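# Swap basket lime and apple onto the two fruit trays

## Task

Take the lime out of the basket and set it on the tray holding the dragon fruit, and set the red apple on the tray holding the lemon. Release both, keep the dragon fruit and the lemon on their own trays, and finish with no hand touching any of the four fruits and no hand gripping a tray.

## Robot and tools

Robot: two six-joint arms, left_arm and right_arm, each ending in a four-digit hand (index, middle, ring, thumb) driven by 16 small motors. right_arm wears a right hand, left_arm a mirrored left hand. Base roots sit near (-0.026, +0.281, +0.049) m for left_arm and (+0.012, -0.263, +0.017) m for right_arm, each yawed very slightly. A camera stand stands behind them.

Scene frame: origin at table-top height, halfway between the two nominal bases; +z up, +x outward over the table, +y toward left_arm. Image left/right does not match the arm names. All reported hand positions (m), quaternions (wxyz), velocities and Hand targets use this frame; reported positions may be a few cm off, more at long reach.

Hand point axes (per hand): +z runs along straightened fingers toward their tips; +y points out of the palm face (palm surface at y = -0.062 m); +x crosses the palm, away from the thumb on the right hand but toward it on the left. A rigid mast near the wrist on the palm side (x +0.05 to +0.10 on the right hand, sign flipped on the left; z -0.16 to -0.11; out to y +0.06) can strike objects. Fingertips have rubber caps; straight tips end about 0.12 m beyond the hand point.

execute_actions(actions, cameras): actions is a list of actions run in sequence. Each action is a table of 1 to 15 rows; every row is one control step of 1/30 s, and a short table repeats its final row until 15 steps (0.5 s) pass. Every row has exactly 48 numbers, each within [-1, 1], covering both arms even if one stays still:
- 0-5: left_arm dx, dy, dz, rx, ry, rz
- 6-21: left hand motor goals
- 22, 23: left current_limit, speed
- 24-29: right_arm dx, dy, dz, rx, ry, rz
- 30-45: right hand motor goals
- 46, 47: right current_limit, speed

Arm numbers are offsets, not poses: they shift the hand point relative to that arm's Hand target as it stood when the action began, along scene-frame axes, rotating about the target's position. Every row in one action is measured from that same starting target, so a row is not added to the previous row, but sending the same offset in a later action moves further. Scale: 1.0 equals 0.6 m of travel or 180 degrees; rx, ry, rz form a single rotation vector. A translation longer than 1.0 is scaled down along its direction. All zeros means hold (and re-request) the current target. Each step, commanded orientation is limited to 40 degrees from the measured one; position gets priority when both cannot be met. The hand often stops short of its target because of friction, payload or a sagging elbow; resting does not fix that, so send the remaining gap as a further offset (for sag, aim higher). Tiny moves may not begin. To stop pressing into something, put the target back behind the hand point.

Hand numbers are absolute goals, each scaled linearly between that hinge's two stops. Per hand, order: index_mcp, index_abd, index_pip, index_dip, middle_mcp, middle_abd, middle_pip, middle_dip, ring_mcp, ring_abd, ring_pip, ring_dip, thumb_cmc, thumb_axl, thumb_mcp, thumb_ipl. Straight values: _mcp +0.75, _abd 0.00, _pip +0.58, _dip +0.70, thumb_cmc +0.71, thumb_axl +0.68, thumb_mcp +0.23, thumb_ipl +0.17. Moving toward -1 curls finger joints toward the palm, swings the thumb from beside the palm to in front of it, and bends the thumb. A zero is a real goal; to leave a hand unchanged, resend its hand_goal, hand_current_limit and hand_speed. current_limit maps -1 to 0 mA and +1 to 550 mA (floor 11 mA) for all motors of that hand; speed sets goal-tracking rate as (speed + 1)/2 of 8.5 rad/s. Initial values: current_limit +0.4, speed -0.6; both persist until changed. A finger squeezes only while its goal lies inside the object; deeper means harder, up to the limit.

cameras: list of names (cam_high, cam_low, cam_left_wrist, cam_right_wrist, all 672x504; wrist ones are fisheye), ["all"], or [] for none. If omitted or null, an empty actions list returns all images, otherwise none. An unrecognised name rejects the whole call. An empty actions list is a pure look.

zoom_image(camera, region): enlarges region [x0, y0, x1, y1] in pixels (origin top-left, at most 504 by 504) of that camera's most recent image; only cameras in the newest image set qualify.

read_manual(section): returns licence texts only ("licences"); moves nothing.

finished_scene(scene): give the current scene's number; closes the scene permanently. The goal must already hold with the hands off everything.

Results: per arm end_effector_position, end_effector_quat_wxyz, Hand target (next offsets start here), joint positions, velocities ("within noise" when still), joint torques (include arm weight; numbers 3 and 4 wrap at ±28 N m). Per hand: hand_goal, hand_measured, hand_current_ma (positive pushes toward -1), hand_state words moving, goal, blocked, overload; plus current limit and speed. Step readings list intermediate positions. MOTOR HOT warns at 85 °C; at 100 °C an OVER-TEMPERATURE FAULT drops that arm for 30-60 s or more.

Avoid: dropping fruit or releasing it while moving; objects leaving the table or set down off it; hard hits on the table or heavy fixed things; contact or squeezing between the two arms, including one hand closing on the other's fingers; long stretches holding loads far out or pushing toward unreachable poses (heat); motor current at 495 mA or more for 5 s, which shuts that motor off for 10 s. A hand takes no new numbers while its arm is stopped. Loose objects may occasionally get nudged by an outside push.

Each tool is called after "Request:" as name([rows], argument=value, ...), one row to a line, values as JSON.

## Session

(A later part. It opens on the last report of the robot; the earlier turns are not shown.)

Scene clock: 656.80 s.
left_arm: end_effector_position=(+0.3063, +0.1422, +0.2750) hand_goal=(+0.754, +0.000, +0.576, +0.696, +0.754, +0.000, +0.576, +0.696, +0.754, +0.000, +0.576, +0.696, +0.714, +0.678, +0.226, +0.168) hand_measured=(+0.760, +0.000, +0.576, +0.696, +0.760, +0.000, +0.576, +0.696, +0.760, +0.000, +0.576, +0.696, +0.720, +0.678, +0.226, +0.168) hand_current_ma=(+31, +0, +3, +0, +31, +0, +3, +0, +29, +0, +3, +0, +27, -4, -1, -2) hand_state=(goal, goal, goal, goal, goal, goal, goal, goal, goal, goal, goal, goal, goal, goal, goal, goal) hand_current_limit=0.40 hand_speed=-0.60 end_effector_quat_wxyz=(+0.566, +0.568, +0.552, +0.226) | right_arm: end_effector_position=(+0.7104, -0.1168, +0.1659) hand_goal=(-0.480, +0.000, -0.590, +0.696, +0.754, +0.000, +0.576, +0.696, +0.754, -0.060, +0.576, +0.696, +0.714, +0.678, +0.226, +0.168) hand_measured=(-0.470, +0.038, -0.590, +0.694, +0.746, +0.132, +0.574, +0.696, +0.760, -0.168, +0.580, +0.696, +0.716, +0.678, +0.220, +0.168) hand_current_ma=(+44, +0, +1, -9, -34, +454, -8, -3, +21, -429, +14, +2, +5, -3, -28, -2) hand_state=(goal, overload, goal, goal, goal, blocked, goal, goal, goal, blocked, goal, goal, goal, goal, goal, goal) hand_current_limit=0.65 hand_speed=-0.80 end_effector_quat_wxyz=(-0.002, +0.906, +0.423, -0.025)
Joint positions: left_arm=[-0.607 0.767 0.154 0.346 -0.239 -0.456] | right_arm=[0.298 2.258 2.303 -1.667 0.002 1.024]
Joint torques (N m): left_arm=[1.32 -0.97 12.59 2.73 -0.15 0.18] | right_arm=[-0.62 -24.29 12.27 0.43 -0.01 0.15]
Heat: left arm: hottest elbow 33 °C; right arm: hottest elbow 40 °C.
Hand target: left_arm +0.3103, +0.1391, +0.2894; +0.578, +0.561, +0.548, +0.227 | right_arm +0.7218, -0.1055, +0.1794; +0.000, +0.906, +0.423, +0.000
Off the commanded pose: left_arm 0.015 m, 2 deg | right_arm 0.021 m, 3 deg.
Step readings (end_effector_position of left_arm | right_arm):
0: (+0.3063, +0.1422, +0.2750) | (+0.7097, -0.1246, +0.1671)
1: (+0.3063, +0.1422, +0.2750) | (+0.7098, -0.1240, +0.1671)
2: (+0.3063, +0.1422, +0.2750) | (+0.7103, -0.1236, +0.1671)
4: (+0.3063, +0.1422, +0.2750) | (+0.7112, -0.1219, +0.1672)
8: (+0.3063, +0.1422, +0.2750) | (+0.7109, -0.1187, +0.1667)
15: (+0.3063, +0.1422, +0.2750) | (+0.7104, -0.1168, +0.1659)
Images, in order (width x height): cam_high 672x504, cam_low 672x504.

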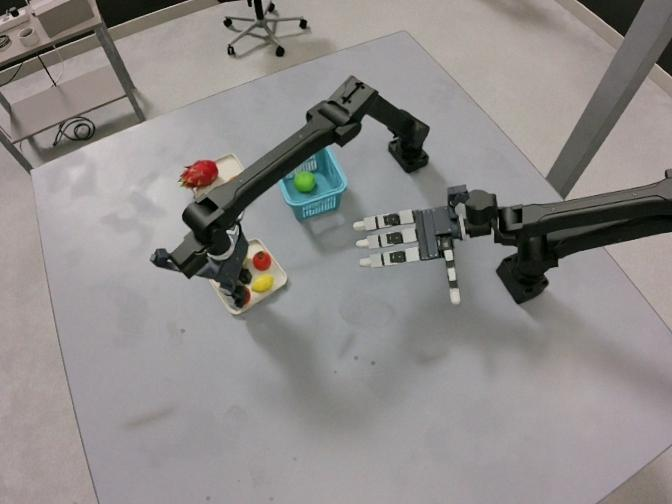

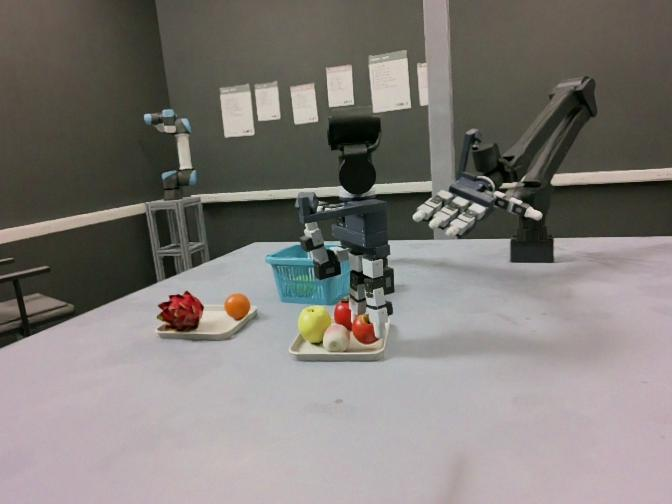

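Request:
execute_actions([
  [[0,0,0,0,0,0,0.754,0,0.576,0.696,0.754,0,0.576,0.696,0.754,0,0.576,0.696,0.714,0.678,0.226,0.168,0.4,-0.6,0.0,0.0,-0.025,0,0,0,-0.48,0,-0.59,0.696,0.754,0.0,0.576,0.696,0.754,-0.06,0.576,0.696,0.714,0.678,0.226,0.168,0.65,-0.8]],
], cameras=["cam_high","cam_low"])

Request:
zoom_image(camera="cam_low", region=[270, 240, 430, 370])

Scene clock: 661.87 s.
left_arm: end_effector_position=(+0.3063, +0.1422, +0.2750) hand_goal=(+0.754, +0.000, +0.576, +0.696, +0.754, +0.000, +0.576, +0.696, +0.754, +0.000, +0.576, +0.696, +0.714, +0.678, +0.226, +0.168) hand_measured=(+0.760, +0.000, +0.576, +0.696, +0.760, +0.000, +0.576, +0.696, +0.760, +0.000, +0.576, +0.696, +0.720, +0.678, +0.226, +0.168) hand_current_ma=(+31, +0, +3, +0, +31, +0, +3, +0, +29, +0, +3, +0, +27, -4, -1, -2) hand_state=(goal, goal, goal, goal, goal, goal, goal, goal, goal, goal, goal, goal, goal, goal, goal, goal) hand_current_limit=0.40 hand_speed=-0.60 end_effector_quat_wxyz=(+0.566, +0.568, +0.552, +0.226) | right_arm: end_effector_position=(+0.7189, -0.1140, +0.1647) hand_goal=(-0.480, +0.000, -0.590, +0.696, +0.754, +0.000, +0.576, +0.696, +0.754, -0.060, +0.576, +0.696, +0.714, +0.678, +0.226, +0.168) hand_measured=(-0.470, +0.038, -0.590, +0.694, +0.746, +0.132, +0.574, +0.696, +0.760, -0.168, +0.580, +0.696, +0.716, +0.678, +0.220, +0.168) hand_current_ma=(+44, +0, +1, -9, -34, +454, -8, -3, +21, -429, +14, +2, +5, -3, -28, -2) hand_state=(goal, overload, goal, goal, goal, blocked, goal, goal, goal, blocked, goal, goal, goal, goal, goal, goal) hand_current_limit=0.65 hand_speed=-0.80 end_effector_quat_wxyz=(+0.000, +0.907, +0.422, -0.008)
Joint positions: left_arm=[-0.607 0.767 0.154 0.346 -0.239 -0.456] | right_arm=[0.298 2.26 2.301 -1.629 0.002 1.025]
Joint torques (N m): left_arm=[1.14 -0.85 12.6 2.8 -0.15 0.17] | right_arm=[-0.62 -24.59 9.13 0.55 0 0.14]
Heat: left arm: hottest elbow 33 °C; right arm: hottest elbow 40 °C.
Hand target: left_arm +0.3103, +0.1391, +0.2894; +0.578, +0.561, +0.548, +0.227 | right_arm +0.7217, -0.1056, +0.1643; +0.000, +0.906, +0.423, +0.000
Off the commanded pose: left_arm 0.015 m, 2 deg | right_arm 0.009 m, 1 deg.
Step readings (end_effector_position of left_arm | right_arm):
0: (+0.3063, +0.1422, +0.2750) | (+0.7104, -0.1169, +0.1659)
1: (+0.3063, +0.1422, +0.2750) | (+0.7111, -0.1166, +0.1657)
2: (+0.3063, +0.1422, +0.2750) | (+0.7132, -0.1159, +0.1654)
4: (+0.3063, +0.1422, +0.2750) | (+0.7172, -0.1146, +0.1651)
8: (+0.3063, +0.1422, +0.2750) | (+0.7188, -0.1140, +0.1647)
15: (+0.3063, +0.1422, +0.2750) | (+0.7189, -0.1140, +0.1647)
Images, in order (width x height): cam_high 672x504, cam_low 672x504.

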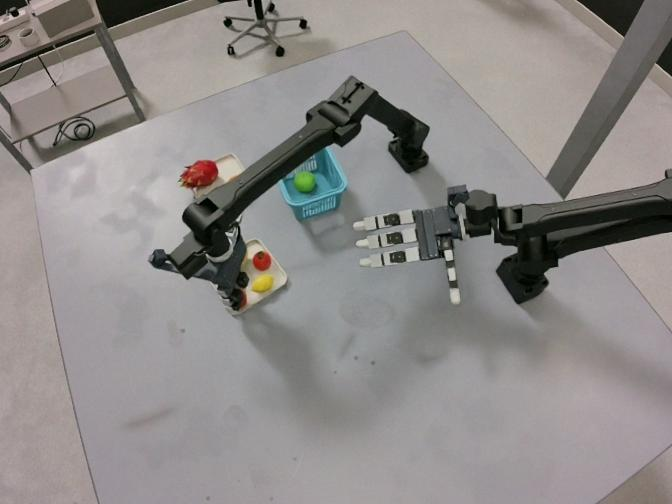

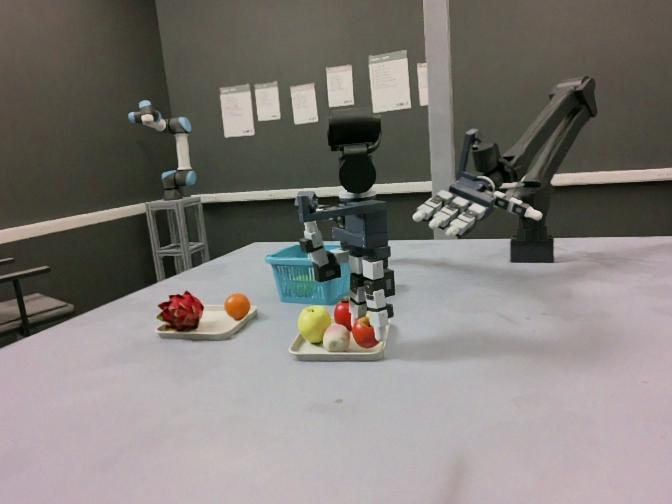

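Scaled by 3.150 from the camera's 672x504 image, which has a finer 960x720 frame.

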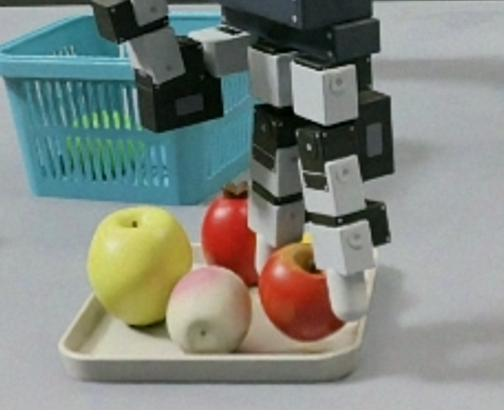

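Request:
execute_actions([
  [[0,0,0,0,0,0,0.754,0,0.576,0.696,0.754,0,0.576,0.696,0.754,0,0.576,0.696,0.714,0.678,0.226,0.168,0.4,-0.6,-0.02,0.0,-0.012,0,0,0,-0.48,0,-0.59,0.696,0.754,0.0,0.576,0.696,0.754,-0.06,0.576,0.696,0.714,0.678,0.226,0.168,0.65,-0.8]],
], cameras=["cam_high","cam_low","cam_right_wrist"])

Request:
zoom_image(camera="cam_low", region=[270, 240, 430, 370])

Request:
zoom_image(camera="cam_right_wrist", region=[200, 60, 440, 240])

Scene clock: 672.00 s.
left_arm: end_effector_position=(+0.3063, +0.1422, +0.2750) hand_goal=(+0.754, +0.000, +0.576, +0.696, +0.754, +0.000, +0.576, +0.696, +0.754, +0.000, +0.576, +0.696, +0.714, +0.678, +0.226, +0.168) hand_measured=(+0.760, +0.000, +0.576, +0.696, +0.760, +0.000, +0.576, +0.696, +0.760, +0.000, +0.576, +0.696, +0.720, +0.678, +0.226, +0.168) hand_current_ma=(+31, +0, +3, +0, +31, +0, +3, +0, +29, +0, +3, +0, +27, -4, -1, -2) hand_state=(goal, goal, goal, goal, goal, goal, goal, goal, goal, goal, goal, goal, goal, goal, goal, goal) hand_current_limit=0.40 hand_speed=-0.60 end_effector_quat_wxyz=(+0.566, +0.568, +0.552, +0.226) | right_arm: end_effector_position=(+0.7095, -0.1139, +0.1553) hand_goal=(-0.480, +0.000, -0.590, +0.696, +0.754, +0.000, +0.576, +0.696, +0.754, -0.060, +0.576, +0.696, +0.714, +0.678, +0.226, +0.168) hand_measured=(-0.470, +0.038, -0.590, +0.694, +0.740, +0.128, +0.570, +0.692, +0.762, -0.172, +0.580, +0.696, +0.716, +0.678, +0.220, +0.168) hand_current_ma=(+44, +0, +1, -9, -58, +454, -22, -11, +30, -452, +15, +3, +5, -3, -26, -2) hand_state=(goal, overload, goal, goal, goal, blocked, goal, goal, goal, blocked, goal, goal, goal, goal, goal, goal) hand_current_limit=0.65 hand_speed=-0.80 end_effector_quat_wxyz=(-0.001, +0.907, +0.421, -0.008)
Joint positions: left_arm=[-0.607 0.767 0.154 0.346 -0.239 -0.456] | right_arm=[0.302 2.224 2.214 -1.577 0 1.032]
Joint torques (N m): left_arm=[1.26 -1.03 12.57 2.77 -0.16 0.17] | right_arm=[-0.38 -25 8.16 0.61 0.06 0.13]
Heat: left arm: hottest elbow 33 °C; right arm: hottest elbow 39 °C.
Hand target: left_arm +0.3103, +0.1391, +0.2894; +0.578, +0.561, +0.548, +0.227 | right_arm +0.7096, -0.1056, +0.1571; +0.000, +0.906, +0.423, +0.000
Off the commanded pose: left_arm 0.015 m, 2 deg | right_arm 0.009 m, 1 deg.
Step readings (end_effector_position of left_arm | right_arm):
0: (+0.3063, +0.1422, +0.2750) | (+0.7189, -0.1140, +0.1647)
1: (+0.3063, +0.1422, +0.2750) | (+0.7178, -0.1141, +0.1612)
2: (+0.3063, +0.1422, +0.2750) | (+0.7163, -0.1138, +0.1597)
4: (+0.3063, +0.1422, +0.2750) | (+0.7112, -0.1148, +0.1532)
8: (+0.3063, +0.1422, +0.2750) | (+0.7098, -0.1141, +0.1552)
15: (+0.3063, +0.1422, +0.2750) | (+0.7095, -0.1139, +0.1553)
Images, in order (width x height): cam_high 672x504, cam_low 672x504, cam_right_wrist 672x504.

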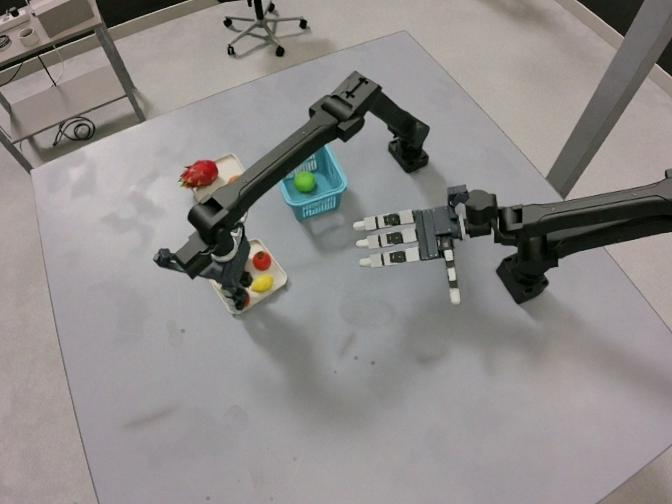

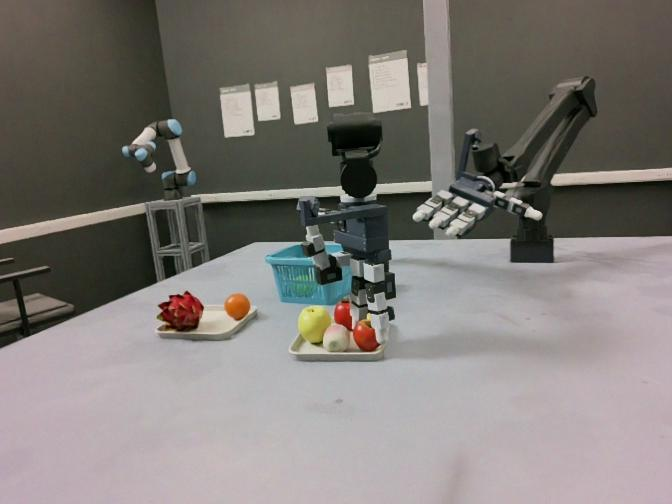

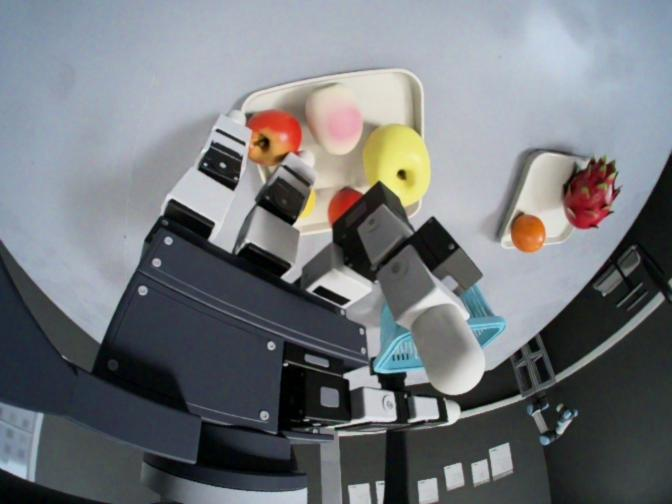

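Scaled by 3.150 from the camera's 672x504 image, which has a finer 960x720 frame.

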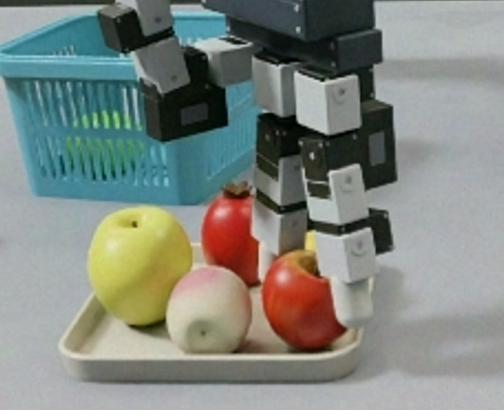

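Scaled by 2.100 from the camera's 672x504 image, which has a finer 960x720 frame.

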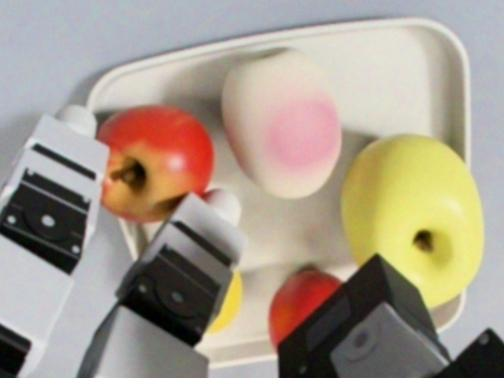

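Request:
execute_actions([
  [[0,0,0,0,0,0,0.754,0,0.576,0.696,0.754,0,0.576,0.696,0.754,0,0.576,0.696,0.714,0.678,0.226,0.168,0.4,-0.6,0,0,0,0,0,0,-0.48,0,-0.59,0.696,0.754,0.24,0.576,0.696,0.754,-0.29,0.576,0.696,0.714,0.678,0.226,0.168,0.5,-0.95]],
  [[0,0,0,0,0,0,0.754,0,0.576,0.696,0.754,0,0.576,0.696,0.754,0,0.576,0.696,0.714,0.678,0.226,0.168,0.4,-0.6,0,0,0,0,0,0,-0.48,0,-0.59,0.696,0.754,0.24,0.576,0.696,0.754,-0.29,0.576,0.696,0.714,0.678,0.226,0.168,0.5,-0.95]],
  [[0,0,0,0,0,0,0.754,0,0.576,0.696,0.754,0,0.576,0.696,0.754,0,0.576,0.696,0.714,0.678,0.226,0.168,0.4,-0.6,0,0,0,0,0,0,-0.48,0,-0.59,0.696,0.754,0.24,0.576,0.696,0.754,-0.29,0.576,0.696,0.714,0.678,0.226,0.168,0.5,-0.95]],
], cameras=["cam_low","cam_right_wrist"])

Request:
zoom_image(camera="cam_low", region=[270, 240, 430, 370])

Request:
zoom_image(camera="cam_right_wrist", region=[200, 60, 440, 240])

Scene clock: 681.53 s.
left_arm: end_effector_position=(+0.3063, +0.1422, +0.2750) hand_goal=(+0.754, +0.000, +0.576, +0.696, +0.754, +0.000, +0.576, +0.696, +0.754, +0.000, +0.576, +0.696, +0.714, +0.678, +0.226, +0.168) hand_measured=(+0.760, +0.000, +0.576, +0.696, +0.760, +0.000, +0.576, +0.696, +0.760, +0.000, +0.576, +0.696, +0.720, +0.678, +0.226, +0.168) hand_current_ma=(+31, +0, +3, +0, +31, +0, +3, +0, +29, +0, +3, +0, +27, -4, -1, -2) hand_state=(goal, goal, goal, goal, goal, goal, goal, goal, goal, goal, goal, goal, goal, goal, goal, goal) hand_current_limit=0.40 hand_speed=-0.60 end_effector_quat_wxyz=(+0.566, +0.568, +0.552, +0.226) | right_arm: end_effector_position=(+0.7075, -0.1146, +0.1508) hand_goal=(-0.480, +0.000, -0.590, +0.696, +0.754, +0.240, +0.576, +0.696, +0.754, -0.290, +0.576, +0.696, +0.714, +0.678, +0.226, +0.168) hand_measured=(-0.470, +0.038, -0.590, +0.694, +0.748, +0.234, +0.572, +0.692, +0.754, -0.286, +0.578, +0.696, +0.716, +0.678, +0.220, +0.168) hand_current_ma=(+44, +0, +1, -9, -23, -18, -11, -11, -1, +11, +4, +3, +5, -3, -26, -2) hand_state=(goal, overload, goal, goal, goal, goal, goal, goal, goal, goal, goal, goal, goal, goal, goal, goal) hand_current_limit=0.50 hand_speed=-0.95 end_effector_quat_wxyz=(-0.001, +0.907, +0.421, -0.012)
Joint positions: left_arm=[-0.607 0.767 0.154 0.346 -0.239 -0.456] | right_arm=[0.302 2.224 2.203 -1.574 0 1.032]
Joint torques (N m): left_arm=[1.26 -0.97 12.6 2.73 -0.16 0.16] | right_arm=[-0.38 -24.82 9.07 0.44 0.07 0.13]
Heat: left arm: hottest elbow 33 °C; right arm: hottest elbow 38 °C.
Hand target: left_arm +0.3103, +0.1391, +0.2894; +0.578, +0.561, +0.548, +0.227 | right_arm +0.7097, -0.1057, +0.1572; +0.000, +0.906, +0.423, +0.000
Off the commanded pose: left_arm 0.015 m, 2 deg | right_arm 0.011 m, 1 deg.
Step readings (end_effector_position of left_arm | right_arm):
0: (+0.3063, +0.1422, +0.2750) | (+0.7095, -0.1139, +0.1553)
1: (+0.3063, +0.1422, +0.2750) | (+0.7095, -0.1139, +0.1553)
2: (+0.3063, +0.1422, +0.2750) | (+0.7095, -0.1139, +0.1553)
4: (+0.3063, +0.1422, +0.2750) | (+0.7095, -0.1139, +0.1553)
8: (+0.3063, +0.1422, +0.2750) | (+0.7095, -0.1139, +0.1553)
15: (+0.3063, +0.1422, +0.2750) | (+0.7095, -0.1139, +0.1553)
16: (+0.3063, +0.1422, +0.2750) | (+0.7095, -0.1139, +0.1553)
17: (+0.3063, +0.1422, +0.2750) | (+0.7095, -0.1139, +0.1553)
19: (+0.3063, +0.1422, +0.2750) | (+0.7094, -0.1140, +0.1552)
23: (+0.3063, +0.1422, +0.2750) | (+0.7085, -0.1143, +0.1535)
30: (+0.3063, +0.1422, +0.2750) | (+0.7076, -0.1146, +0.1509)
31: (+0.3063, +0.1422, +0.2750) | (+0.7075, -0.1146, +0.1508)
32: (+0.3063, +0.1422, +0.2750) | (+0.7075, -0.1146, +0.1508)
34: (+0.3063, +0.1422, +0.2750) | (+0.7075, -0.1146, +0.1508)
38: (+0.3063, +0.1422, +0.2750) | (+0.7075, -0.1146, +0.1508)
45: (+0.3063, +0.1422, +0.2750) | (+0.7075, -0.1146, +0.1508)
Images, in order (width x height): cam_low 672x504, cam_right_wrist 672x504.

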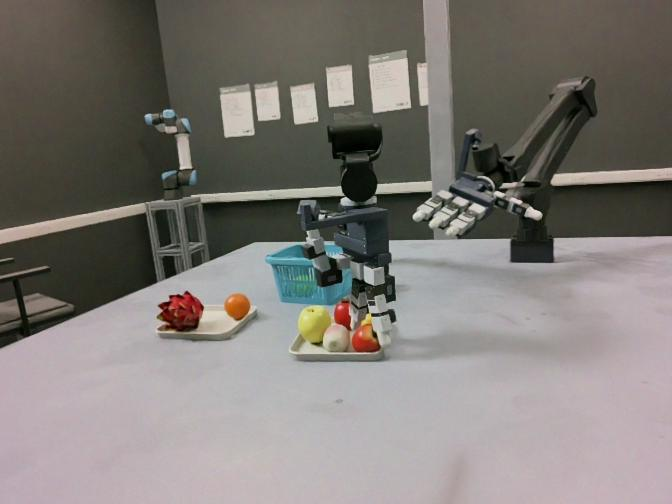

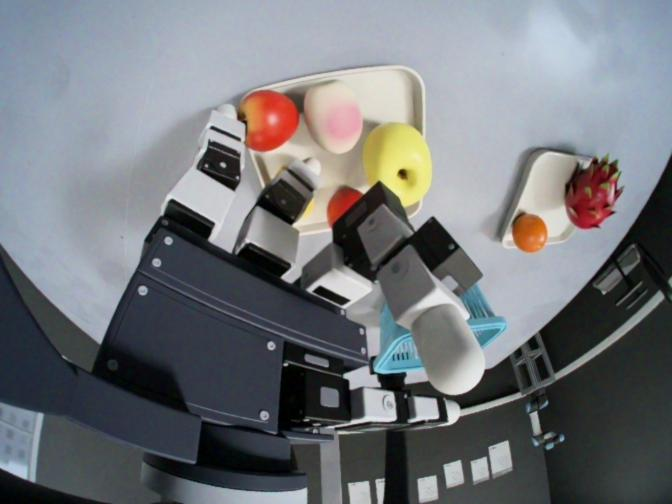

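Scaled by 3.150 from the camera's 672x504 image, which has a finer 960x720 frame.

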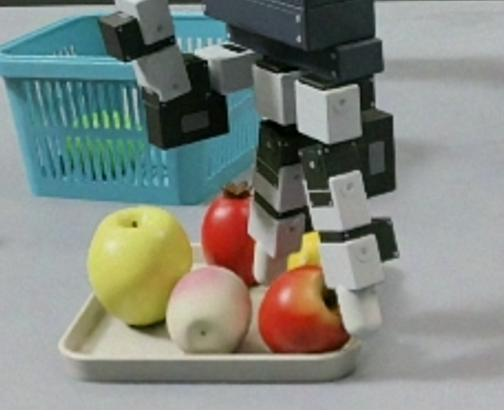

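Scaled by 2.100 from the camera's 672x504 image, which has a finer 960x720 frame.

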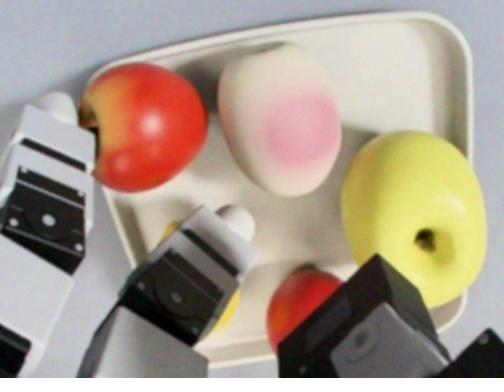

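Request:
execute_actions([
  [[0,0,0,0,0,0,0.754,0,0.576,0.696,0.754,0,0.576,0.696,0.754,0,0.576,0.696,0.714,0.678,0.226,0.168,0.4,-0.6,0,0,0,0,0,0,-0.48,0,-0.59,0.696,0.754,0.24,0.576,0.696,0.754,-0.38,0.576,0.696,0.714,0.678,0.226,0.168,0.5,-0.93]],
  [[0,0,0,0,0,0,0.754,0,0.576,0.696,0.754,0,0.576,0.696,0.754,0,0.576,0.696,0.714,0.678,0.226,0.168,0.4,-0.6,0,0,0.03,0,0,0,-0.48,0,-0.59,0.696,0.754,0.24,0.576,0.696,0.754,-0.38,0.576,0.696,0.714,0.678,0.226,0.168,0.5,-0.93]],
], cameras=["cam_low","cam_right_wrist"])

Request:
zoom_image(camera="cam_low", region=[270, 240, 430, 370])

Scene clock: 689.57 s.
left_arm: end_effector_position=(+0.3063, +0.1422, +0.2750) hand_goal=(+0.754, +0.000, +0.576, +0.696, +0.754, +0.000, +0.576, +0.696, +0.754, +0.000, +0.576, +0.696, +0.714, +0.678, +0.226, +0.168) hand_measured=(+0.760, +0.000, +0.576, +0.696, +0.760, +0.000, +0.576, +0.696, +0.760, +0.000, +0.576, +0.696, +0.720, +0.678, +0.226, +0.168) hand_current_ma=(+31, +0, +3, +0, +31, +0, +3, +0, +29, +0, +3, +0, +27, -4, -1, -2) hand_state=(goal, goal, goal, goal, goal, goal, goal, goal, goal, goal, goal, goal, goal, goal, goal, goal) hand_current_limit=0.40 hand_speed=-0.60 end_effector_quat_wxyz=(+0.566, +0.568, +0.552, +0.226) | right_arm: end_effector_position=(+0.7032, -0.1161, +0.1505) hand_goal=(-0.480, +0.000, -0.590, +0.696, +0.754, +0.240, +0.576, +0.696, +0.754, -0.380, +0.576, +0.696, +0.714, +0.678, +0.226, +0.168) hand_measured=(-0.470, +0.038, -0.590, +0.694, +0.748, +0.234, +0.572, +0.692, +0.754, -0.374, +0.578, +0.696, +0.716, +0.678, +0.220, +0.168) hand_current_ma=(+44, +0, +1, -9, -21, -17, -11, -11, -1, +17, +4, +3, +5, -3, -26, -2) hand_state=(goal, overload, goal, goal, goal, goal, goal, goal, goal, goal, goal, goal, goal, goal, goal, goal) hand_current_limit=0.50 hand_speed=-0.93 end_effector_quat_wxyz=(-0.002, +0.907, +0.421, -0.021)
Joint positions: left_arm=[-0.607 0.767 0.154 0.346 -0.239 -0.456] | right_arm=[0.302 2.224 2.203 -1.592 0 1.032]
Joint torques (N m): left_arm=[1.38 -1.08 12.59 2.76 -0.15 0.16] | right_arm=[-0.38 -25.17 12.53 -0.75 0.06 0.14]
Heat: left arm: hottest elbow 33 °C; right arm: hottest elbow 38 °C.
Hand target: left_arm +0.3103, +0.1391, +0.2894; +0.578, +0.561, +0.548, +0.227 | right_arm +0.7097, -0.1057, +0.1752; +0.000, +0.906, +0.423, +0.000
Off the commanded pose: left_arm 0.015 m, 2 deg | right_arm 0.028 m, 2 deg.
Step readings (end_effector_position of left_arm | right_arm):
0: (+0.3063, +0.1422, +0.2750) | (+0.7075, -0.1146, +0.1508)
1: (+0.3063, +0.1422, +0.2750) | (+0.7075, -0.1146, +0.1508)
2: (+0.3063, +0.1422, +0.2750) | (+0.7075, -0.1146, +0.1508)
4: (+0.3063, +0.1422, +0.2750) | (+0.7075, -0.1146, +0.1508)
8: (+0.3063, +0.1422, +0.2750) | (+0.7075, -0.1146, +0.1508)
15: (+0.3063, +0.1422, +0.2750) | (+0.7075, -0.1146, +0.1508)
16: (+0.3063, +0.1422, +0.2750) | (+0.7069, -0.1148, +0.1507)
17: (+0.3063, +0.1422, +0.2750) | (+0.7059, -0.1152, +0.1507)
19: (+0.3063, +0.1422, +0.2750) | (+0.7040, -0.1158, +0.1505)
23: (+0.3063, +0.1422, +0.2750) | (+0.7032, -0.1161, +0.1505)
30: (+0.3063, +0.1422, +0.2750) | (+0.7032, -0.1161, +0.1505)
Images, in order (width x height): cam_low 672x504, cam_right_wrist 672x504.

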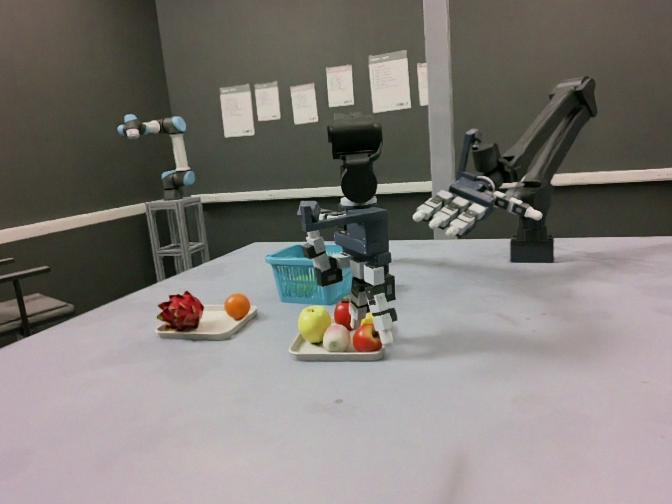

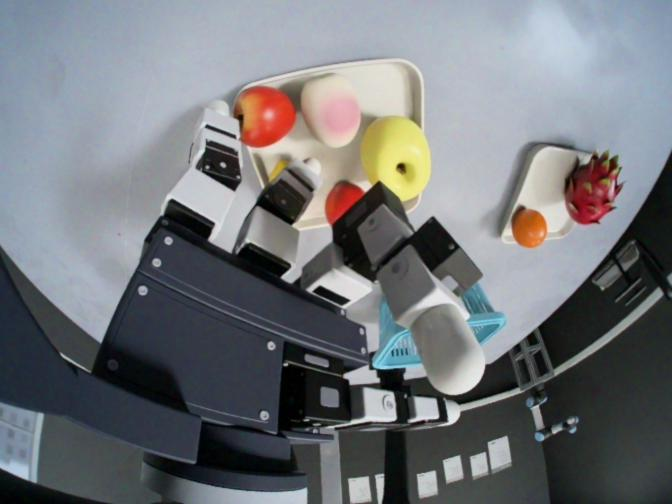

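Scaled by 3.150 from the camera's 672x504 image, which has a finer 960x720 frame.

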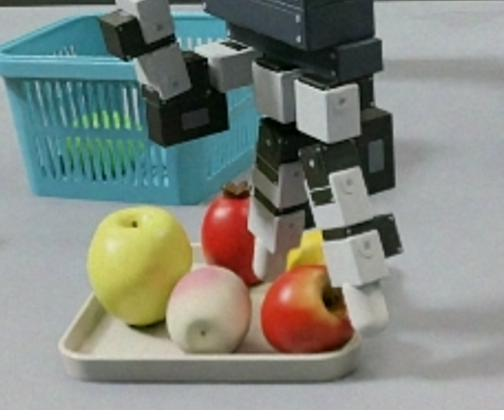

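Request:
execute_actions([
  [[0,0,0,0,0,0,0.754,0,0.576,0.696,0.754,0,0.576,0.696,0.754,0,0.576,0.696,0.714,0.678,0.226,0.168,0.4,-0.6,0,0,0.05,0,0,0,-0.48,0,-0.59,0.696,0.754,0.24,0.576,0.696,0.754,-0.38,0.576,0.696,0.714,0.678,0.226,0.168,0.5,-0.93]],
  [[0,0,0,0,0,0,0.754,0,0.576,0.696,0.754,0,0.576,0.696,0.754,0,0.576,0.696,0.714,0.678,0.226,0.168,0.4,-0.6,0,0,0.07,0,0,0,-0.48,0,-0.59,0.696,0.754,0.24,0.576,0.696,0.754,-0.38,0.576,0.696,0.714,0.678,0.226,0.168,0.5,-0.93]],
  [[0,0,0,0,0,0,0.754,0,0.576,0.696,0.754,0,0.576,0.696,0.754,0,0.576,0.696,0.714,0.678,0.226,0.168,0.4,-0.6,-0.03,0,0.07,0,0,0,-0.48,0,-0.59,0.696,0.754,0.24,0.576,0.696,0.754,-0.38,0.576,0.696,0.714,0.678,0.226,0.168,0.5,-0.93]],
], cameras=["cam_low","cam_right_wrist"])

Request:
zoom_image(camera="cam_low", region=[270, 240, 430, 370])

Scene clock: 696.20 s.
left_arm: end_effector_position=(+0.3063, +0.1422, +0.2750) hand_goal=(+0.754, +0.000, +0.576, +0.696, +0.754, +0.000, +0.576, +0.696, +0.754, +0.000, +0.576, +0.696, +0.714, +0.678, +0.226, +0.168) hand_measured=(+0.760, +0.000, +0.576, +0.696, +0.760, +0.000, +0.576, +0.696, +0.760, +0.000, +0.576, +0.696, +0.720, +0.678, +0.226, +0.168) hand_current_ma=(+31, +0, +3, +0, +31, +0, +3, +0, +29, +0, +3, +0, +27, -4, -1, -2) hand_state=(goal, goal, goal, goal, goal, goal, goal, goal, goal, goal, goal, goal, goal, goal, goal, goal) hand_current_limit=0.40 hand_speed=-0.60 end_effector_quat_wxyz=(+0.566, +0.568, +0.552, +0.226) | right_arm: end_effector_position=(+0.6917, -0.1115, +0.2798) hand_goal=(-0.480, +0.000, -0.590, +0.696, +0.754, +0.240, +0.576, +0.696, +0.754, -0.380, +0.576, +0.696, +0.714, +0.678, +0.226, +0.168) hand_measured=(-0.470, +0.038, -0.590, +0.694, +0.750, +0.236, +0.574, +0.692, +0.754, -0.374, +0.578, +0.696, +0.716, +0.678, +0.220, +0.168) hand_current_ma=(+44, +0, +1, -9, -15, -14, -10, -11, -1, +16, +4, +3, +5, -3, -27, -2) hand_state=(goal, overload, goal, goal, goal, goal, goal, goal, goal, goal, goal, goal, goal, goal, goal, goal) hand_current_limit=0.50 hand_speed=-0.93 end_effector_quat_wxyz=(+0.010, +0.903, +0.427, +0.047)
Joint positions: left_arm=[-0.607 0.767 0.154 0.346 -0.239 -0.456] | right_arm=[0.317 2.095 2.311 -1.691 0.011 1.032]
Joint torques (N m): left_arm=[1.38 -0.85 12.62 2.74 -0.16 0.16] | right_arm=[-0.5 -23.06 10.48 -0.27 0.27 0.09]
Heat: left arm: hottest elbow 33 °C; right arm: hottest elbow 38 °C.
Hand target: left_arm +0.3103, +0.1391, +0.2894; +0.578, +0.561, +0.548, +0.227 | right_arm +0.6917, -0.1057, +0.2891; +0.000, +0.906, +0.423, +0.000
Off the commanded pose: left_arm 0.015 m, 2 deg | right_arm 0.011 m, 6 deg.
joint sent to its limit (right arm) — joint 4 (wrist pitch), lower limit. The joint targets are off in orientation, not in position.
Step readings (end_effector_position of left_arm | right_arm):
0: (+0.3063, +0.1422, +0.2750) | (+0.7032, -0.1161, +0.1505)
1: (+0.3063, +0.1422, +0.2750) | (+0.7024, -0.1164, +0.1529)
2: (+0.3063, +0.1422, +0.2750) | (+0.7011, -0.1168, +0.1547)
4: (+0.3063, +0.1422, +0.2750) | (+0.7005, -0.1170, +0.1633)
8: (+0.3063, +0.1422, +0.2750) | (+0.7053, -0.1154, +0.1798)
15: (+0.3063, +0.1422, +0.2750) | (+0.7056, -0.1153, +0.1842)
16: (+0.3063, +0.1422, +0.2750) | (+0.7054, -0.1154, +0.1853)
17: (+0.3063, +0.1422, +0.2750) | (+0.7049, -0.1157, +0.1861)
19: (+0.3063, +0.1422, +0.2750) | (+0.7041, -0.1162, +0.1898)
23: (+0.3063, +0.1422, +0.2750) | (+0.7045, -0.1162, +0.2011)
30: (+0.3063, +0.1422, +0.2750) | (+0.7062, -0.1157, +0.2135)
31: (+0.3063, +0.1422, +0.2750) | (+0.7058, -0.1155, +0.2163)
32: (+0.3063, +0.1422, +0.2750) | (+0.7045, -0.1162, +0.2172)
34: (+0.3063, +0.1422, +0.2750) | (+0.7013, -0.1158, +0.2260)
38: (+0.3063, +0.1422, +0.2750) | (+0.6967, -0.1131, +0.2541)
45: (+0.3063, +0.1422, +0.2750) | (+0.6915, -0.1115, +0.2808)
Images, in order (width x height): cam_low 672x504, cam_right_wrist 672x504.

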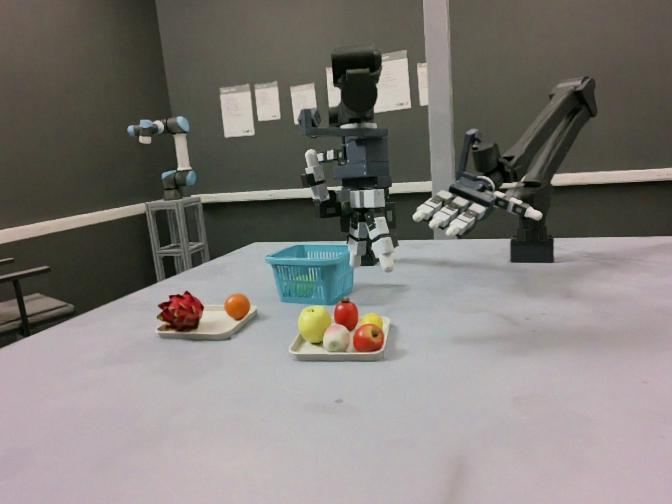

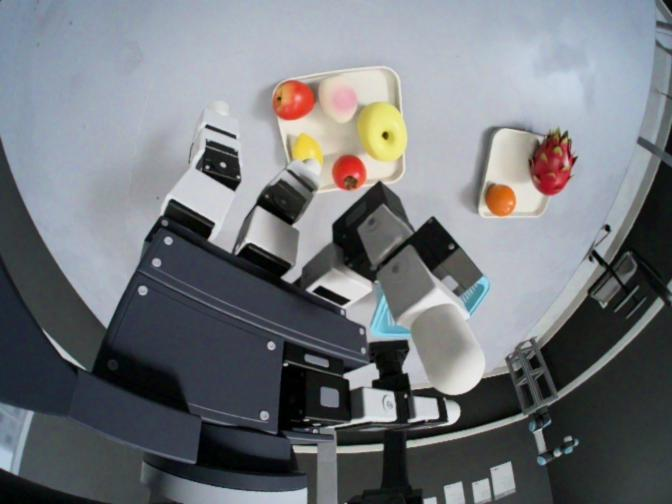

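Scaled by 3.150 from the camera's 672x504 image, which has a finer 960x720 frame.

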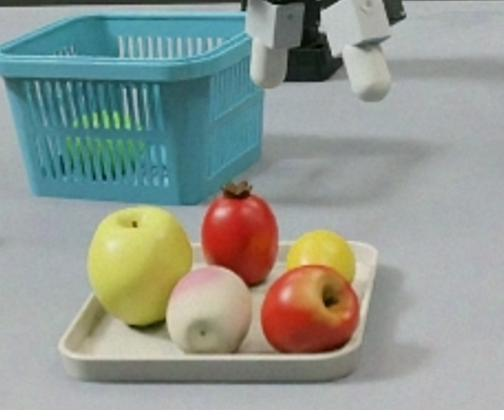

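Request:
execute_actions([
  [[0,0,0,0,0,0,0.754,0,0.576,0.696,0.754,0,0.576,0.696,0.754,0,0.576,0.696,0.714,0.678,0.226,0.168,0.4,-0.6,-0.10,-0.02,0.03,0,0,0.165,-0.48,0,-0.59,0.696,0.754,0.26,0.576,0.696,0.754,-0.26,0.576,0.696,0.714,0.678,0.226,0.168,0.5,-0.93]],
  [[0,0,0,0,0,0,0.754,0,0.576,0.696,0.754,0,0.576,0.696,0.754,0,0.576,0.696,0.714,0.678,0.226,0.168,0.4,-0.6,-0.11,-0.05,0,0,0,0.165,-0.48,0,-0.59,0.696,0.754,0.26,0.576,0.696,0.754,-0.26,0.576,0.696,0.714,0.678,0.226,0.168,0.5,-0.93]],
  [[0,0,0,0,0,0,0.754,0,0.576,0.696,0.754,0,0.576,0.696,0.754,0,0.576,0.696,0.714,0.678,0.226,0.168,0.4,-0.6,-0.11,-0.06,0,0,0,0.165,-0.48,0,-0.59,0.696,0.754,0.26,0.576,0.696,0.754,-0.26,0.576,0.696,0.714,0.678,0.226,0.168,0.5,-0.93]],
  [[0,0,0,0,0,0,0.754,0,0.576,0.696,0.754,0,0.576,0.696,0.754,0,0.576,0.696,0.714,0.678,0.226,0.168,0.4,-0.6,-0.10,-0.08,0,0,0,0.165,-0.48,0,-0.59,0.696,0.754,0.26,0.576,0.696,0.754,-0.26,0.576,0.696,0.714,0.678,0.226,0.168,0.5,-0.93]],
], cameras=["cam_high","cam_right_wrist"])

Request:
zoom_image(camera="cam_right_wrist", region=[170, 30, 420, 250])

Scene clock: 722.37 s.
left_arm: end_effector_position=(+0.3063, +0.1422, +0.2750) hand_goal=(+0.754, +0.000, +0.576, +0.696, +0.754, +0.000, +0.576, +0.696, +0.754, +0.000, +0.576, +0.696, +0.714, +0.678, +0.226, +0.168) hand_measured=(+0.760, +0.000, +0.576, +0.696, +0.760, +0.000, +0.576, +0.696, +0.760, +0.000, +0.576, +0.696, +0.720, +0.678, +0.226, +0.168) hand_current_ma=(+31, +0, +3, +0, +31, +0, +3, +0, +29, +0, +3, +0, +27, -4, -1, -2) hand_state=(goal, goal, goal, goal, goal, goal, goal, goal, goal, goal, goal, goal, goal, goal, goal, goal) hand_current_limit=0.40 hand_speed=-0.60 end_effector_quat_wxyz=(+0.566, +0.568, +0.552, +0.226) | right_arm: end_effector_position=(+0.4290, -0.2355, +0.2951) hand_goal=(-0.480, +0.000, -0.590, +0.696, +0.754, +0.260, +0.576, +0.696, +0.754, -0.260, +0.576, +0.696, +0.714, +0.678, +0.226, +0.168) hand_measured=(-0.470, +0.036, -0.588, +0.694, +0.752, +0.256, +0.574, +0.694, +0.752, -0.260, +0.574, +0.696, +0.714, +0.678, +0.222, +0.168) hand_current_ma=(+43, +0, +4, -8, -8, -9, -7, -10, -8, -2, -7, +3, -2, -3, -24, -2) hand_state=(goal, overload, goal, goal, goal, goal, goal, goal, goal, goal, goal, goal, goal, goal, goal, goal) hand_current_limit=0.50 hand_speed=-0.93 end_effector_quat_wxyz=(-0.018, +0.107, +0.994, -0.003)
Joint positions: left_arm=[-0.607 0.767 0.154 0.346 -0.239 -0.456] | right_arm=[-0.158 1.356 1.387 -1.639 0.006 -1.485]
Joint torques (N m): left_arm=[1.32 -0.91 12.55 2.77 -0.17 0.16] | right_arm=[-0.73 -9.82 11.48 0.42 -0.32 0]
Heat: left arm: hottest elbow 33 °C; right arm: hottest elbow 37 °C.
Hand target: left_arm +0.3103, +0.1391, +0.2894; +0.578, +0.561, +0.548, +0.227 | right_arm +0.4397, -0.2316, +0.3072; +0.000, +0.097, +0.995, +0.000
Off the commanded pose: left_arm 0.015 m, 2 deg | right_arm 0.016 m, 2 deg.
Step readings (end_effector_position of left_arm | right_arm):
0: (+0.3063, +0.1422, +0.2750) | (+0.6917, -0.1115, +0.2798)
1: (+0.3063, +0.1422, +0.2750) | (+0.6879, -0.1117, +0.2718)
2: (+0.3063, +0.1422, +0.2750) | (+0.6790, -0.1126, +0.2700)
4: (+0.3063, +0.1422, +0.2750) | (+0.6411, -0.1214, +0.2550)
8: (+0.3063, +0.1422, +0.2750) | (+0.6234, -0.1199, +0.2723)
15: (+0.3063, +0.1422, +0.2750) | (+0.6217, -0.1154, +0.3017)
16: (+0.3063, +0.1422, +0.2750) | (+0.6176, -0.1166, +0.2935)
17: (+0.3063, +0.1422, +0.2750) | (+0.6105, -0.1163, +0.2889)
19: (+0.3063, +0.1422, +0.2750) | (+0.5739, -0.1308, +0.2675)
23: (+0.3063, +0.1422, +0.2750) | (+0.5535, -0.1551, +0.2756)
30: (+0.3063, +0.1422, +0.2750) | (+0.5540, -0.1582, +0.2991)
31: (+0.3063, +0.1422, +0.2750) | (+0.5498, -0.1582, +0.2940)
32: (+0.3063, +0.1422, +0.2750) | (+0.5423, -0.1574, +0.2892)
34: (+0.3063, +0.1422, +0.2750) | (+0.5131, -0.1697, +0.2753)
38: (+0.3063, +0.1422, +0.2750) | (+0.4949, -0.1968, +0.2855)
45: (+0.3063, +0.1422, +0.2750) | (+0.4889, -0.1927, +0.2942)
46: (+0.3063, +0.1422, +0.2750) | (+0.4844, -0.1940, +0.2920)
47: (+0.3063, +0.1422, +0.2750) | (+0.4770, -0.1969, +0.2891)
49: (+0.3063, +0.1422, +0.2750) | (+0.4587, -0.2159, +0.2849)
53: (+0.3063, +0.1422, +0.2750) | (+0.4431, -0.2466, +0.2922)
60: (+0.3063, +0.1422, +0.2750) | (+0.4324, -0.2377, +0.2950)
Images, in order (width x height): cam_high 672x504, cam_right_wrist 672x504.

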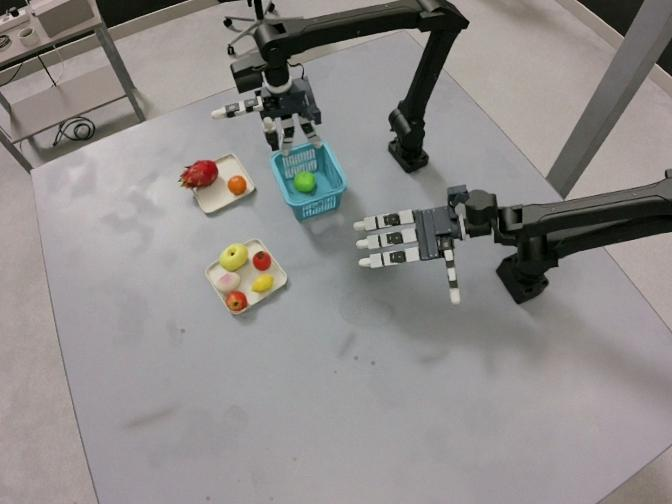

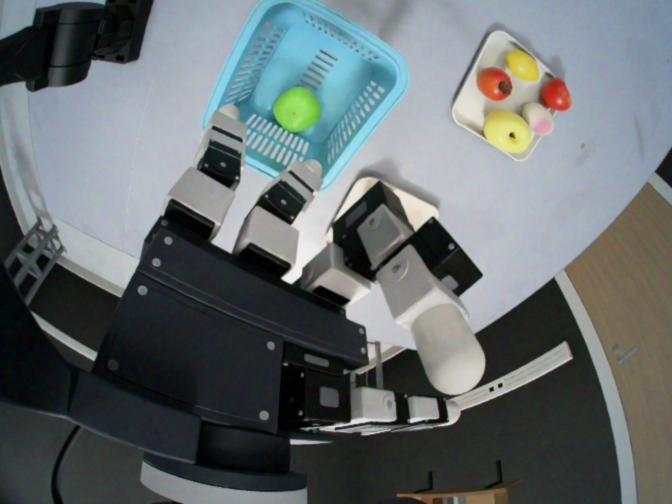

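Scaled by 2.016 from the camera's 672x504 image, which has a finer 960x720 frame.

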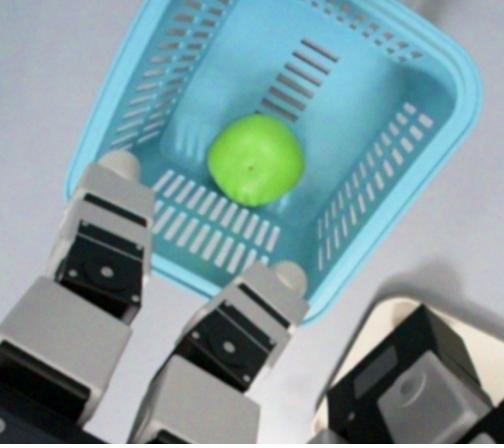

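Request:
execute_actions([
  [[0,0,0,0,0,0,0.754,0,0.576,0.696,0.754,0,0.576,0.696,0.754,0,0.576,0.696,0.714,0.678,0.226,0.168,0.4,-0.6,0,-0.007,-0.07,0,0,0,-0.48,0,-0.59,0.696,0.754,0.26,0.576,0.696,0.754,-0.26,0.576,0.696,0.714,0.678,0.226,0.168,0.5,-0.93]],
  [[0,0,0,0,0,0,0.754,0,0.576,0.696,0.754,0,0.576,0.696,0.754,0,0.576,0.696,0.714,0.678,0.226,0.168,0.4,-0.6,0,0,-0.07,0,0,0,-0.48,0,-0.59,0.696,0.754,0.26,0.576,0.696,0.754,-0.26,0.576,0.696,0.714,0.678,0.226,0.168,0.5,-0.93]],
], cameras=["cam_high","cam_right_wrist"])

Request:
zoom_image(camera="cam_right_wrist", region=[170, 30, 420, 250])

Request:
zoom_image(camera="cam_high", region=[220, 100, 380, 240])

Scene clock: 736.20 s.
left_arm: end_effector_position=(+0.3063, +0.1422, +0.2750) hand_goal=(+0.754, +0.000, +0.576, +0.696, +0.754, +0.000, +0.576, +0.696, +0.754, +0.000, +0.576, +0.696, +0.714, +0.678, +0.226, +0.168) hand_measured=(+0.760, +0.000, +0.576, +0.696, +0.760, +0.000, +0.576, +0.696, +0.760, +0.000, +0.576, +0.696, +0.720, +0.678, +0.226, +0.168) hand_current_ma=(+31, +0, +3, +0, +31, +0, +3, +0, +29, +0, +3, +0, +27, -4, -1, -2) hand_state=(goal, goal, goal, goal, goal, goal, goal, goal, goal, goal, goal, goal, goal, goal, goal, goal) hand_current_limit=0.40 hand_speed=-0.60 end_effector_quat_wxyz=(+0.566, +0.568, +0.552, +0.226) | right_arm: end_effector_position=(+0.4317, -0.2352, +0.2131) hand_goal=(-0.480, +0.000, -0.590, +0.696, +0.754, +0.260, +0.576, +0.696, +0.754, -0.260, +0.576, +0.696, +0.714, +0.678, +0.226, +0.168) hand_measured=(-0.470, +0.036, -0.588, +0.694, +0.752, +0.258, +0.574, +0.694, +0.752, -0.260, +0.574, +0.696, +0.714, +0.678, +0.222, +0.168) hand_current_ma=(+43, +0, +4, -8, -8, -8, -7, -10, -8, -1, -7, +3, -2, -3, -24, -2) hand_state=(goal, overload, goal, goal, goal, goal, goal, goal, goal, goal, goal, goal, goal, goal, goal, goal) hand_current_limit=0.50 hand_speed=-0.93 end_effector_quat_wxyz=(-0.019, +0.101, +0.995, -0.002)
Joint positions: left_arm=[-0.607 0.767 0.154 0.346 -0.239 -0.456] | right_arm=[-0.158 1.383 1.198 -1.425 0.005 -1.499]
Joint torques (N m): left_arm=[1.49 -1.08 12.64 2.73 -0.15 0.17] | right_arm=[-1.32 -11.46 9.84 0.62 -0.32 -0.01]
Heat: left arm: hottest elbow 33 °C; right arm: hottest elbow 38 °C.
Hand target: left_arm +0.3103, +0.1391, +0.2894; +0.578, +0.561, +0.548, +0.227 | right_arm +0.4397, -0.2358, +0.2231; +0.000, +0.097, +0.995, +0.000
Off the commanded pose: left_arm 0.015 m, 2 deg | right_arm 0.013 m, 2 deg.
Step readings (end_effector_position of left_arm | right_arm):
0: (+0.3063, +0.1422, +0.2750) | (+0.4290, -0.2355, +0.2951)
1: (+0.3063, +0.1422, +0.2750) | (+0.4294, -0.2354, +0.2920)
2: (+0.3063, +0.1422, +0.2750) | (+0.4328, -0.2358, +0.2879)
4: (+0.3063, +0.1422, +0.2750) | (+0.4337, -0.2358, +0.2752)
8: (+0.3063, +0.1422, +0.2750) | (+0.4317, -0.2354, +0.2572)
15: (+0.3063, +0.1422, +0.2750) | (+0.4333, -0.2355, +0.2557)
16: (+0.3063, +0.1422, +0.2750) | (+0.4334, -0.2355, +0.2524)
17: (+0.3063, +0.1422, +0.2750) | (+0.4364, -0.2359, +0.2478)
19: (+0.3063, +0.1422, +0.2750) | (+0.4358, -0.2358, +0.2340)
23: (+0.3063, +0.1422, +0.2750) | (+0.4297, -0.2350, +0.2145)
30: (+0.3063, +0.1422, +0.2750) | (+0.4317, -0.2352, +0.2131)
Images, in order (width x height): cam_high 672x504, cam_right_wrist 672x504.

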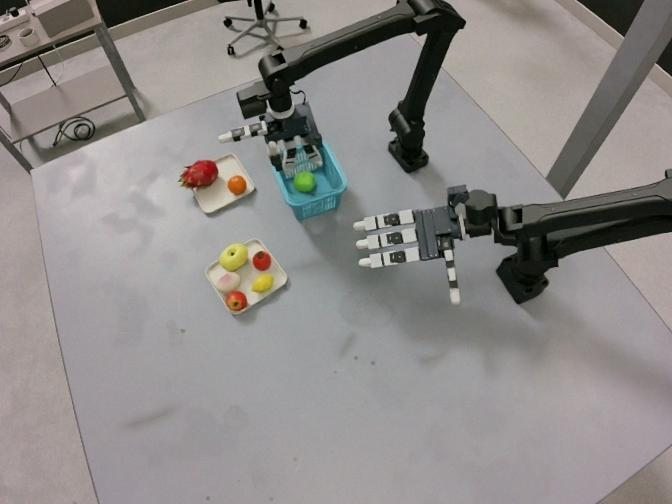

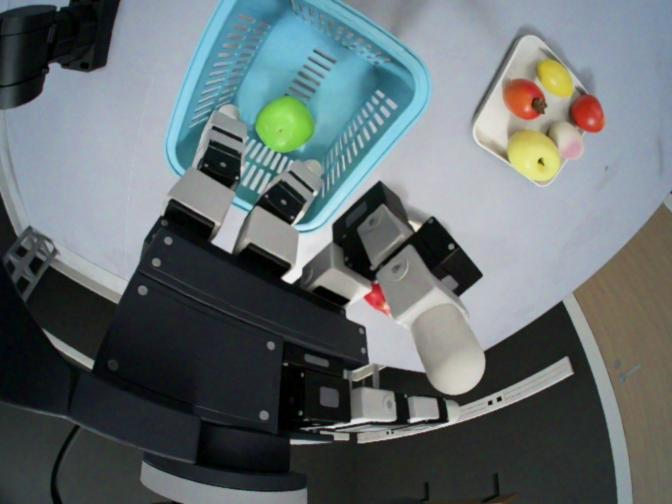

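Scaled by 2.016 from the camera's 672x504 image, which has a finer 960x720 frame.

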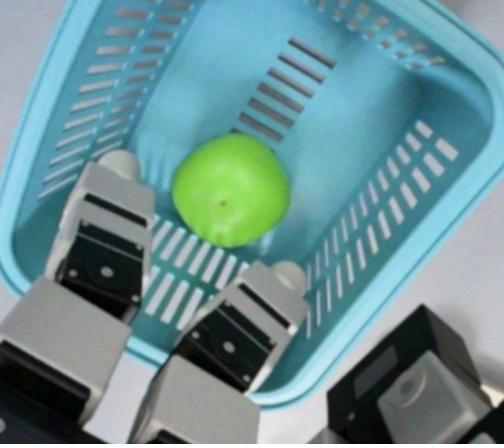

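Scaled by 3.150 from the camera's 672x504 image, which has a finer 960x720 frame.

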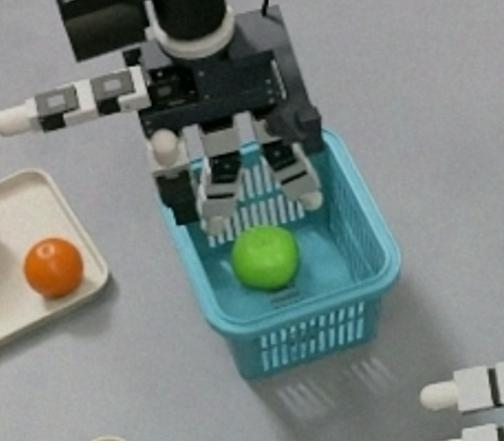

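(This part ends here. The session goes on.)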